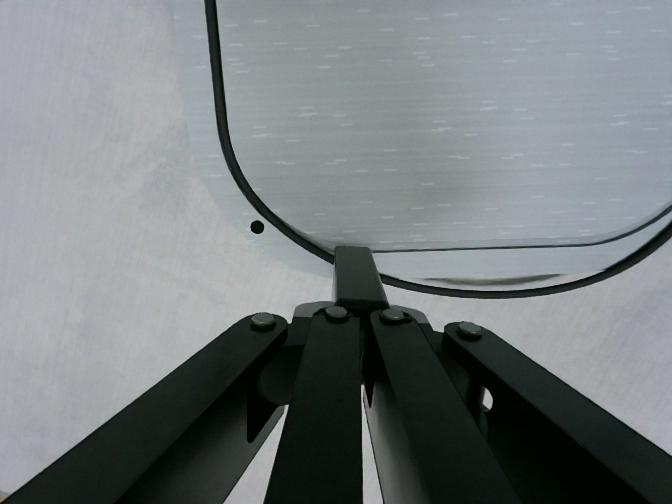

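Emit:
{"op": "move", "data": {"target": [[0,0,0,0,0,0,-1,-1,-1,0.0124,-0.0165,-0.0067,0,0,0,-1,-1,0],[0,0,0,0,0,0,-1,-1,-1,0.0124,-0.0165,-0.035,0,0,0,-1,-1,0],[0,0,0,0,0,0,-1,-1,-1,-0.0133,-0.0192,-0.036,0,0,0,-1,-1,0],[0,0,0,0,0,0,-1,-1,-1,-0.0053,-0.0183,-0.04,0,0,0,-1,-1,0],[0,0,0,0,0,0,-1,-1,-1,-0.0053,-0.0183,-0.0067,0,0,0,-1,-1,0],[0,0,0,0,0,0,-1,-1,-1,0.0168,0.0052,-0.0067,0,0,0,-1,-1,0],[0,0,0,0,0,0,-1,-1,-1,0.0168,0.0052,-0.035,0,0,0,-1,-1,0],[0,0,0,0,0,0,-1,-1,-1,-0.0105,-0.0022,-0.036,0,0,0,-1,-1,0],[0,0,0,0,0,0,-1,-1,-1,-0.0025,0,-0.04,0,0,0,-1,-1,0],[0,0,0,0,0,0,-1,-1,-1,-0.0025,0,-0.0067,0,0,0,-1,-1,0],[0,0,0,0,0,0,-1,-1,-1,0.0131,0.0206,-0.0067,0,0,0,-1,-1,0],[0,0,0,0,0,0,-1,-1,-1,0.0131,0.0206,-0.035,0,0,0,-1,-1,0],[0,0,0,0,0,0,-1,-1,-1,-0.0158,0.0128,-0.036,0,0,0,-1,-1,0],[0,0,0,0,0,0,-1,-1,-1,-0.0078,0.015,-0.04,0,0,0,-1,-1,0],[0,0,0,0,0,0,-1,-1,-1,-0.0078,0.015,-0.0067,0,0,0,-1,-1,0]], "speed": 0.1, "blend": [0.002,0.001,0.001,0,0.002,0.002,0.001,0.001,0,0.002,0.002,0.001,0.001,0,0.002], "cameras": ["cam_right_wrist"]}}

Scene clock: 1327.70 s.
left_arm: end_effector_position=(+0.3392, +0.2904, +0.2285) position_measured=230 object_status=3 end_effector_quat_wxyz=(+0.003, +0.264, +0.964, +0.000) | right_arm: end_effector_position=(+0.4426, -0.1075, +0.0557) position_measured=233 object_status=3 end_effector_quat_wxyz=(+0.000, -0.128, +0.992, -0.001)
Joint positions: left_arm=[0.356 -0.903 -0.353 -2.768 -0.293 1.888 2.304] | right_arm=[0.894 0.222 -0.199 -2.253 0.068 2.469 1.92]
Joint velocities: left_arm=[within noise] | right_arm=[0 -0.001 0 -0.001 0 -0.004 0.004]
Joint torques (N m): left_arm=[-0.28 -1.78 5.54 24.1 1.02 2.06 0.2] | right_arm=[0.23 -36.9 -0.66 21.48 0.15 2.09 0.01]
External joint torques (N m): left_arm=[-0.31 -0.09 0.26 0.26 0.17 -0.43 0.2] | right_arm=[0.25 -1.34 0.53 0.86 -0.39 -0.37 0.02]
Flange force (N): left_arm=[1.3 -0.2 -2.0] | right_arm=[0.3 0.7 -4.0]
Hand target: left_arm +0.3380, +0.2909, +0.2281; +0.000, +0.268, +0.963, +0.000 | right_arm +0.4421, -0.1080, +0.0560; +0.000, -0.127, +0.992, -0.002
Off the commanded pose: left_arm 0.001 m, 1 deg | right_arm 0.001 m, 0 deg.
move: done
Images, in order (width x height): cam_right_wrist 672x504.

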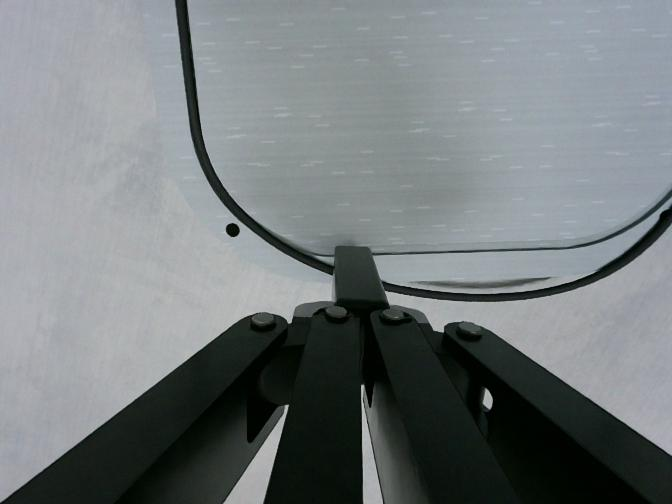

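Emit:
{"op": "move", "data": {"target": [[0,0,0,0,0,0,-1,-1,-1,-0.1,0.12,0.12,0,0,0,-1,-1,0],[0,0,0,0,0,0,-1,-1,-1,-0.2217,0.18,0.14,0,0,0,-1,-1,0]], "blend": 0.02, "cameras": ["cam_right_wrist"]}}

Scene clock: 1340.67 s.
left_arm: end_effector_position=(+0.3392, +0.2904, +0.2285) position_measured=230 object_status=3 end_effector_quat_wxyz=(+0.003, +0.264, +0.964, +0.000) | right_arm: end_effector_position=(+0.3095, +0.0011, +0.1400) position_measured=233 object_status=3 end_effector_quat_wxyz=(-0.001, -0.128, +0.992, +0.000)
Joint positions: left_arm=[0.356 -0.903 -0.353 -2.768 -0.293 1.888 2.304] | right_arm=[1.1 0.037 -0.084 -2.242 0.005 2.278 2.285]
Joint velocities: left_arm=[within noise] | right_arm=[0 0 0 -0.002 0 0 0.007]
Joint torques (N m): left_arm=[-0.25 -1.8 5.49 24.16 1 2.06 0.16] | right_arm=[-0.14 -33.23 0.72 23.45 0.33 2.2 0.04]
External joint torques (N m): left_arm=[-0.24 -0.06 0.26 0.3 0.16 -0.42 0.16] | right_arm=[-0.13 -1.33 0.79 0.7 -0.35 -0.25 0.04]
Flange force (N): left_arm=[1.0 -0.1 -2.1] | right_arm=[1.3 -0.2 -3.4]
Hand target: left_arm +0.3380, +0.2909, +0.2281; +0.000, +0.268, +0.963, +0.000 | right_arm +0.3090, +0.0000, +0.1400; +0.000, -0.127, +0.992, -0.002
Off the commanded pose: left_arm 0.001 m, 1 deg | right_arm 0.001 m, 0 deg.
move: done
Images, in order (width x height): cam_right_wrist 672x504.

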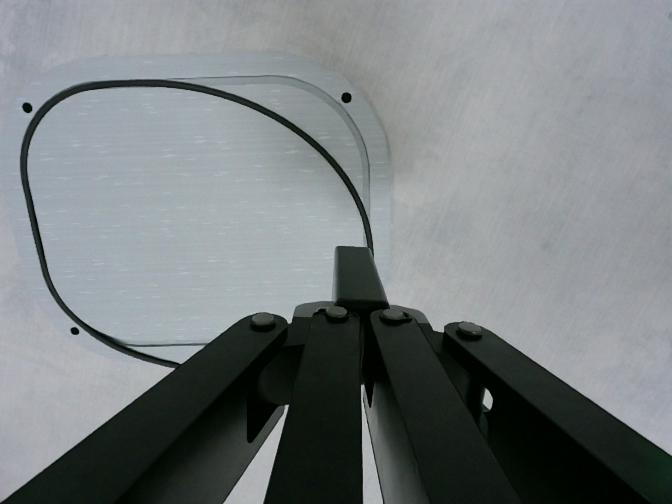

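Emit:
{"op": "move", "data": {"target": [[0,0,0,0,0,0,-1,-1,-1,-0.074,-0.0688,-0.05,0,0,0.26,-0.45,-1,0],[0,0,0,0,0,0,-1,-1,-1,-0.074,-0.0688,-0.1575,0,0,0.26,-0.45,-1,0]], "cameras": ["cam_right_wrist"]}}

Scene clock: 1353.60 s.
left_arm: end_effector_position=(+0.3392, +0.2904, +0.2285) position_measured=230 object_status=3 end_effector_quat_wxyz=(+0.003, +0.264, +0.964, +0.000) | right_arm: end_effector_position=(+0.2648, -0.0425, +0.0459) position_measured=186 object_status=3 end_effector_quat_wxyz=(+0.000, -0.510, +0.860, -0.003)
Joint positions: left_arm=[0.356 -0.903 -0.353 -2.768 -0.293 1.888 2.304] | right_arm=[1.136 0.063 -0.089 -2.508 0 2.568 1.507]
Joint velocities: left_arm=[within noise] | right_arm=[0.001 -0.001 0.001 -0.001 -0.001 0.005 -0.003]
Joint torques (N m): left_arm=[-0.26 -1.79 5.51 24.16 1.02 2.06 0.19] | right_arm=[-0.09 -29.17 0.93 20.47 0.77 2.54 -0.31]
External joint torques (N m): left_arm=[-0.3 -0.14 0.25 0.43 0.17 -0.41 0.19] | right_arm=[0.01 0.16 1.13 1.23 0.32 0.08 -0.31]
Flange force (N): left_arm=[1.0 -0.2 -2.4] | right_arm=[-4.7 0.1 0.5]
Hand target: left_arm +0.3380, +0.2909, +0.2281; +0.000, +0.268, +0.963, +0.000 | right_arm +0.2646, -0.0413, +0.0455; +0.000, -0.511, +0.860, -0.002
Off the commanded pose: left_arm 0.001 m, 1 deg | right_arm 0.001 m, 0 deg.
move: done
Images, in order (width x height): cam_right_wrist 672x504.

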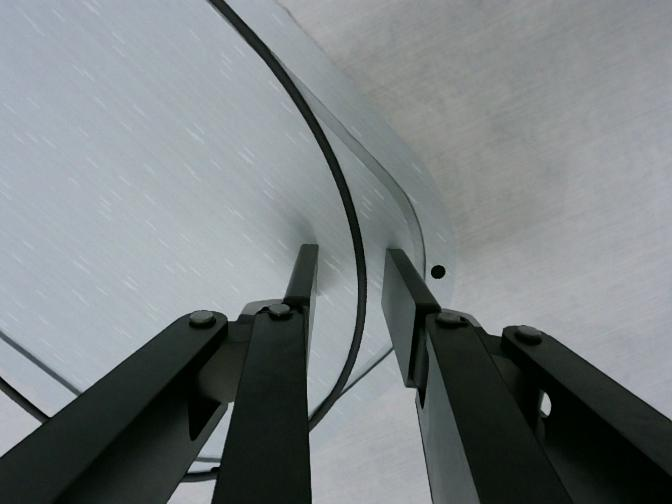

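Emit:
{"op": "move", "data": {"target": [[0,0,0,0,0,0,-1,-1,-1,0,0,-0.0012,0,0,0,-1,0.1,-1],[0,0,0,0,0,0,-1,-1,-1,-0.0658,0.036,-0.0008,0,0,0,-1,0.1,-1],[0,0,0,0,0,0,-1,-1,-1,-0.0402,0.022,-0.0008,0,0,0,-1,0.1,-1]], "speed": 0.06, "cameras": ["cam_right_wrist","cam_head_left"]}}

Emit:
{"op": "zoom_image", "data": {"camera": "cam_head_left", "region": [340, 230, 520, 350]}}

Scene clock: 1363.43 s.
left_arm: end_effector_position=(+0.3392, +0.2904, +0.2285) position_measured=230 object_status=3 end_effector_quat_wxyz=(+0.003, +0.264, +0.964, +0.000) | right_arm: end_effector_position=(+0.2397, -0.0275, +0.0458) position_measured=232 object_status=3 end_effector_quat_wxyz=(+0.000, -0.509, +0.861, -0.002)
Joint positions: left_arm=[0.356 -0.903 -0.353 -2.768 -0.293 1.888 2.304] | right_arm=[1.172 0.063 -0.063 -2.509 0.001 2.57 1.569]
Joint velocities: left_arm=[within noise] | right_arm=[0 0 0.001 -0.001 0 0.001 -0.007]
Joint torques (N m): left_arm=[-0.31 -1.8 5.52 24.11 1.01 2.05 0.17] | right_arm=[-0.39 -29.57 0.69 19.91 0.44 2.55 -0.36]
External joint torques (N m): left_arm=[-0.29 -0.18 0.3 0.37 0.17 -0.41 0.17] | right_arm=[-0.45 -0.33 0.69 0.72 -0.01 0.09 -0.36]
Flange force (N): left_arm=[1.4 -0.3 -2.3] | right_arm=[-1.6 -0.7 -0.6]
Hand target: left_arm +0.3380, +0.2909, +0.2281; +0.000, +0.268, +0.963, +0.000 | right_arm +0.2405, -0.0281, +0.0450; +0.000, -0.511, +0.860, -0.002
Off the commanded pose: left_arm 0.001 m, 1 deg | right_arm 0.001 m, 0 deg.
move: done
Images, in order (width x height): cam_head_left 672x504, cam_right_wrist 672x504.

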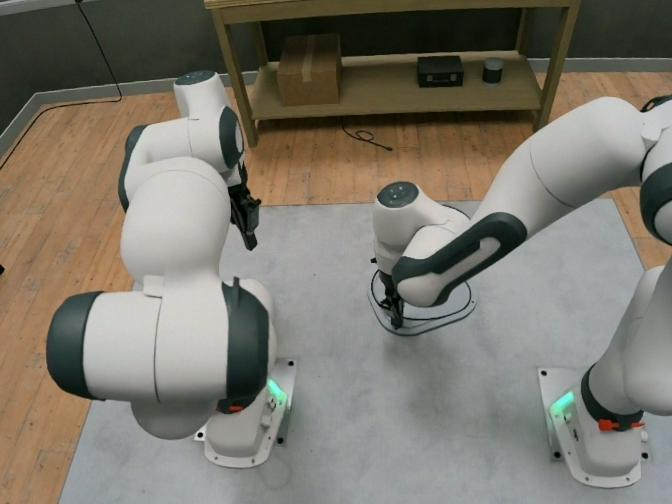

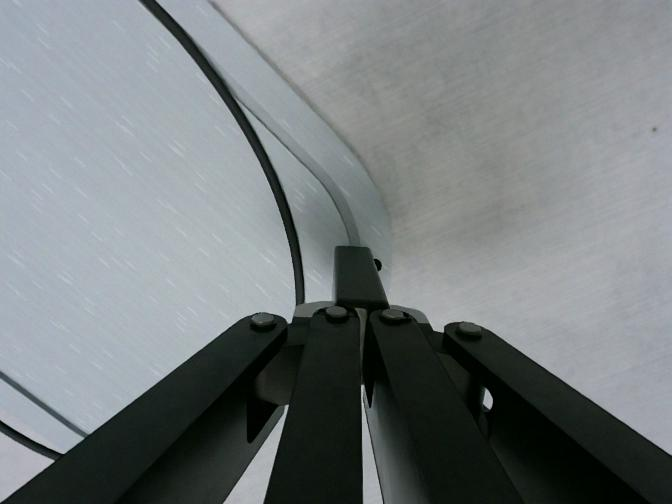

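Scaled by 2.800 from the camera's 672x504 image, which has a finer 960x720 frame.

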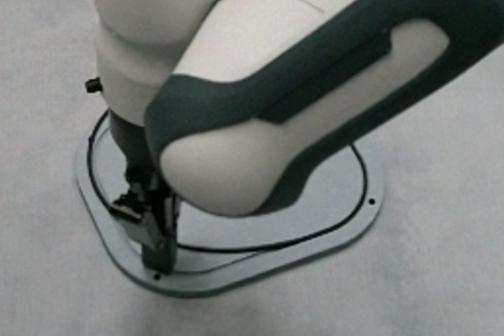

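Emit:
{"op": "move", "data": {"target": [[0,0,0.05,0,0,0,-0.45,-1,0,0,0,0,0,0,0,-1,-1,0],[0,0,0,0,0,0,-1,-1,-1,0,0,0.05,0,0,0,-0.45,-1,0]]}}

Emit:
{"op": "move", "data": {"target": [[0,0,0,0,0,0,-1,-1,-1,0.03,-0.0163,0,0,0,0,-0.45,-1,0],[0,0,0,0,0,0,-1,-1,-1,0.03,-0.0163,-0.0543,0,0,0,-0.45,-1,0],[0,0,0,0,0,0,-1,-1,-1,0.03,-0.0163,-0.0543,0,0,0,-1,0.1,-1]], "speed": 0.15, "cameras": ["cam_right_wrist"]}}

Scene clock: 1372.17 s.
left_arm: end_effector_position=(+0.3376, +0.2922, +0.2292) position_measured=230 object_status=3 end_effector_quat_wxyz=(-0.001, +0.267, +0.964, +0.002) | right_arm: end_effector_position=(+0.2395, -0.0271, +0.0745) position_measured=186 object_status=3 end_effector_quat_wxyz=(+0.000, -0.511, +0.859, -0.001)
Joint positions: left_arm=[0.35 -0.902 -0.347 -2.766 -0.28 1.882 2.304] | right_arm=[1.172 -0.005 -0.064 -2.498 -0.003 2.493 1.567]
Joint torques (N m): left_arm=[-0.66 -1.57 5.4 23.64 0.83 2.37 -0.03] | right_arm=[-0.24 -29.19 0.4 21.17 0.14 2.2 0.02]
External joint torques (N m): left_arm=[-0.64 0.09 0.27 -0.17 -0.02 -0.09 -0.03] | right_arm=[-0.29 -1.19 0.35 0.89 -0.36 -0.26 0.02]
Flange force (N): left_arm=[0.6 -0.9 0.2] | right_arm=[0.1 0.1 -3.9]
Hand target: left_arm +0.3380, +0.2909, +0.2281; +0.000, +0.268, +0.963, +0.000 | right_arm +0.2405, -0.0281, +0.0750; +0.000, -0.511, +0.860, -0.002
Off the commanded pose: left_arm 0.002 m, 0 deg | right_arm 0.002 m, 0 deg.
move: done

Scene clock: 1375.30 s.
left_arm: end_effector_position=(+0.3376, +0.2922, +0.2292) position_measured=230 object_status=3 end_effector_quat_wxyz=(-0.001, +0.267, +0.964, +0.002) | right_arm: end_effector_position=(+0.2580, -0.0383, +0.0429) position_measured=228 object_status=0 end_effector_quat_wxyz=(+0.000, -0.511, +0.860, -0.003)
Joint positions: left_arm=[0.35 -0.902 -0.347 -2.766 -0.28 1.882 2.304] | right_arm=[1.151 0.07 -0.087 -2.51 0.001 2.577 1.52]
Joint torques (N m): left_arm=[-0.63 -1.57 5.44 23.64 0.83 2.36 -0.04] | right_arm=[-0.11 -29.27 0.85 20.3 0.77 2.6 -0.28]
External joint torques (N m): left_arm=[-0.62 0.18 0.28 -0.26 -0.03 -0.12 -0.04] | right_arm=[-0.14 -0.05 0.91 1.35 0.33 0.16 -0.28]
Flange force (N): left_arm=[0.6 -0.8 0.3] | right_arm=[-4.5 -0.2 0.2]
Hand target: left_arm +0.3380, +0.2909, +0.2281; +0.000, +0.268, +0.963, +0.000 | right_arm +0.2585, -0.0379, +0.0424; +0.000, -0.511, +0.860, -0.002
Off the commanded pose: left_arm 0.002 m, 0 deg | right_arm 0.001 m, 0 deg.
move: done
Images, in order (width x height): cam_right_wrist 672x504.

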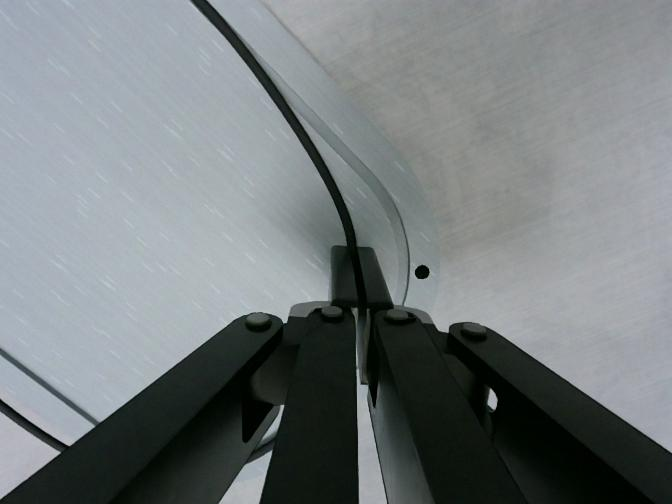

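Emit:
{"op": "move", "data": {"target": [[0,0,0,0,0,0,-1,-1,-1,-0.0585,0.0319,0.001,0,0,0,-1,0.1,-1],[0,0,0,0,0,0,-1,-1,-1,-0.03,0.0163,0.0005,0,0,0,-1,0.1,-1]], "speed": 0.06, "cameras": ["cam_right_wrist"]}}

Scene clock: 1381.40 s.
left_arm: end_effector_position=(+0.3376, +0.2922, +0.2292) position_measured=230 object_status=3 end_effector_quat_wxyz=(-0.001, +0.267, +0.964, +0.002) | right_arm: end_effector_position=(+0.2398, -0.0276, +0.0429) position_measured=228 object_status=2 end_effector_quat_wxyz=(+0.000, -0.510, +0.860, -0.002)
Joint positions: left_arm=[0.35 -0.902 -0.347 -2.766 -0.28 1.882 2.304] | right_arm=[1.178 0.07 -0.07 -2.51 0.001 2.577 1.568]
Joint velocities: left_arm=[within noise] | right_arm=[0 0 0.001 0.001 0 0 -0.006]
Joint torques (N m): left_arm=[-0.69 -1.53 5.44 23.62 0.83 2.37 -0.04] | right_arm=[-0.44 -30.08 0.73 19.68 0.43 2.44 -0.3]
External joint torques (N m): left_arm=[-0.71 0.22 0.27 -0.16 -0.04 -0.1 -0.04] | right_arm=[-0.41 -0.7 0.82 0.67 -0.01 -0.01 -0.3]
Flange force (N): left_arm=[0.2 -0.7 0.3] | right_arm=[-0.7 -0.4 -1.8]
Hand target: left_arm +0.3380, +0.2909, +0.2281; +0.000, +0.268, +0.963, +0.000 | right_arm +0.2405, -0.0281, +0.0427; +0.000, -0.511, +0.860, -0.002
Off the commanded pose: left_arm 0.002 m, 0 deg | right_arm 0.001 m, 0 deg.
move: done
Images, in order (width x height): cam_right_wrist 672x504.

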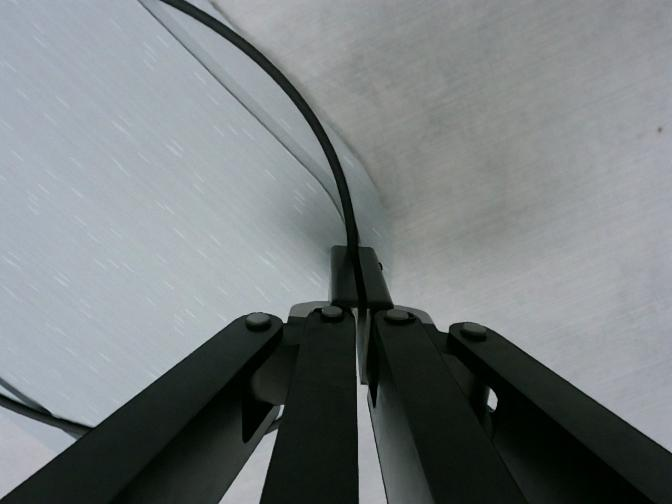

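Emit:
{"op": "move", "data": {"target": [[0,0,0,0,0,0,-1,-1,-1,0,0,0.0005,0,0,0,-0.65,-1,-1],[0,0,0,0,0,0,-1,-1,-1,0,0,0.035,0,0,0,-0.65,-1,-1],[0,0,0,0,0,0,-1,-1,-1,0,0,0.035,0,0,0,-1,-1,0],[0,0,0,0,0,0,-1,-1,-1,0,0,-0.0035,0,0,0,-1,-1,0],[0,0,0,0,0,0,-1,-1,-1,0,0,0.06,0,0,0,-1,-1,0],[0,0,0,0,0,0,-1,-1,-1,0.18,0.03,0.14,0,0,-0.26,-1,-1,0]], "speed": [0.1,0.1,0.1,0.08,0.15,0.25], "cameras": ["cam_right_wrist"]}}

Scene clock: 1394.23 s.
left_arm: end_effector_position=(+0.3376, +0.2922, +0.2292) position_measured=230 object_status=3 end_effector_quat_wxyz=(-0.001, +0.267, +0.964, +0.002) | right_arm: end_effector_position=(+0.3487, -0.0092, +0.1277) position_measured=233 object_status=3 end_effector_quat_wxyz=(+0.000, -0.128, +0.992, +0.001)
Joint positions: left_arm=[0.35 -0.902 -0.347 -2.766 -0.28 1.882 2.304] | right_arm=[1.13 0.097 -0.186 -2.203 0.025 2.298 2.2]
Joint velocities: left_arm=[within noise] | right_arm=[0.001 0 0 0.001 0.001 0 0.008]
Joint torques (N m): left_arm=[-0.63 -1.52 5.41 23.67 0.82 2.38 -0.04] | right_arm=[0.04 -33.57 0.34 23.93 0.29 2.19 0.1]
External joint torques (N m): left_arm=[-0.62 0.13 0.29 -0.09 -0.04 -0.08 -0.04] | right_arm=[0.07 0.03 0.83 1.23 -0.37 -0.3 0.1]
Flange force (N): left_arm=[0.3 -0.7 0.1] | right_arm=[-3.0 3.5 -1.9]
Hand target: left_arm +0.3380, +0.2909, +0.2281; +0.000, +0.268, +0.963, +0.000 | right_arm +0.3485, -0.0101, +0.1267; +0.000, -0.127, +0.992, -0.002
Off the commanded pose: left_arm 0.002 m, 0 deg | right_arm 0.001 m, 0 deg.
move: done
Images, in order (width x height): cam_right_wrist 672x504.

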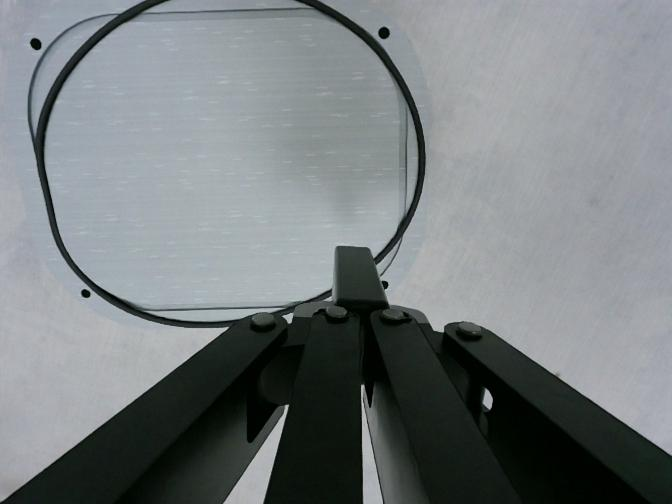

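Emit:
{"op": "move", "data": {"target": [[0,0,0,0,0,0,-1,-1,-1,0.1567,-0.1,0,0,0,0,-1,-1,0],[0,0,0,0,0,0,-1,-1,-1,0.1567,-0.1,-0.111,0,0,0,-1,-1,0]], "cameras": ["cam_right_wrist"], "blend": 0.02}}

Scene clock: 1401.30 s.
left_arm: end_effector_position=(+0.3376, +0.2922, +0.2292) position_measured=230 object_status=3 end_effector_quat_wxyz=(-0.001, +0.267, +0.964, +0.002) | right_arm: end_effector_position=(+0.4418, -0.0709, +0.0601) position_measured=233 object_status=3 end_effector_quat_wxyz=(-0.001, -0.126, +0.992, -0.004)
Joint positions: left_arm=[0.35 -0.902 -0.347 -2.766 -0.28 1.882 2.304] | right_arm=[0.975 0.273 -0.228 -2.163 0.085 2.423 1.966]
Joint velocities: left_arm=[within noise] | right_arm=[-0.001 0 0 0.001 -0.001 0.001 -0.005]
Joint torques (N m): left_arm=[-0.66 -1.57 5.44 23.63 0.83 2.37 -0.04] | right_arm=[-0.48 -38.59 -0.44 22.38 0.9 2.57 -0.29]
External joint torques (N m): left_arm=[-0.66 0.08 0.32 -0.15 -0.03 -0.09 -0.04] | right_arm=[-0.36 -0.94 1.39 1.17 0.33 0.11 -0.29]
Flange force (N): left_arm=[0.7 -0.9 0.1] | right_arm=[-2.5 0.9 -1.1]
Hand target: left_arm +0.3380, +0.2909, +0.2281; +0.000, +0.268, +0.963, +0.000 | right_arm +0.4425, -0.0701, +0.0601; +0.000, -0.127, +0.992, -0.002
Off the commanded pose: left_arm 0.002 m, 0 deg | right_arm 0.001 m, 0 deg.
move: done
Images, in order (width x height): cam_right_wrist 672x504.

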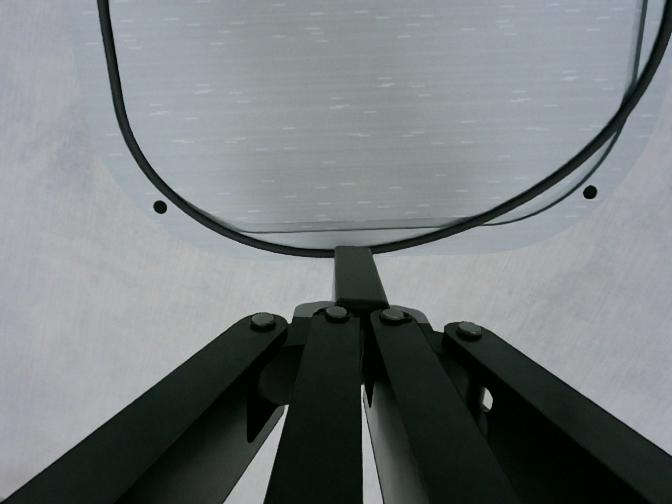

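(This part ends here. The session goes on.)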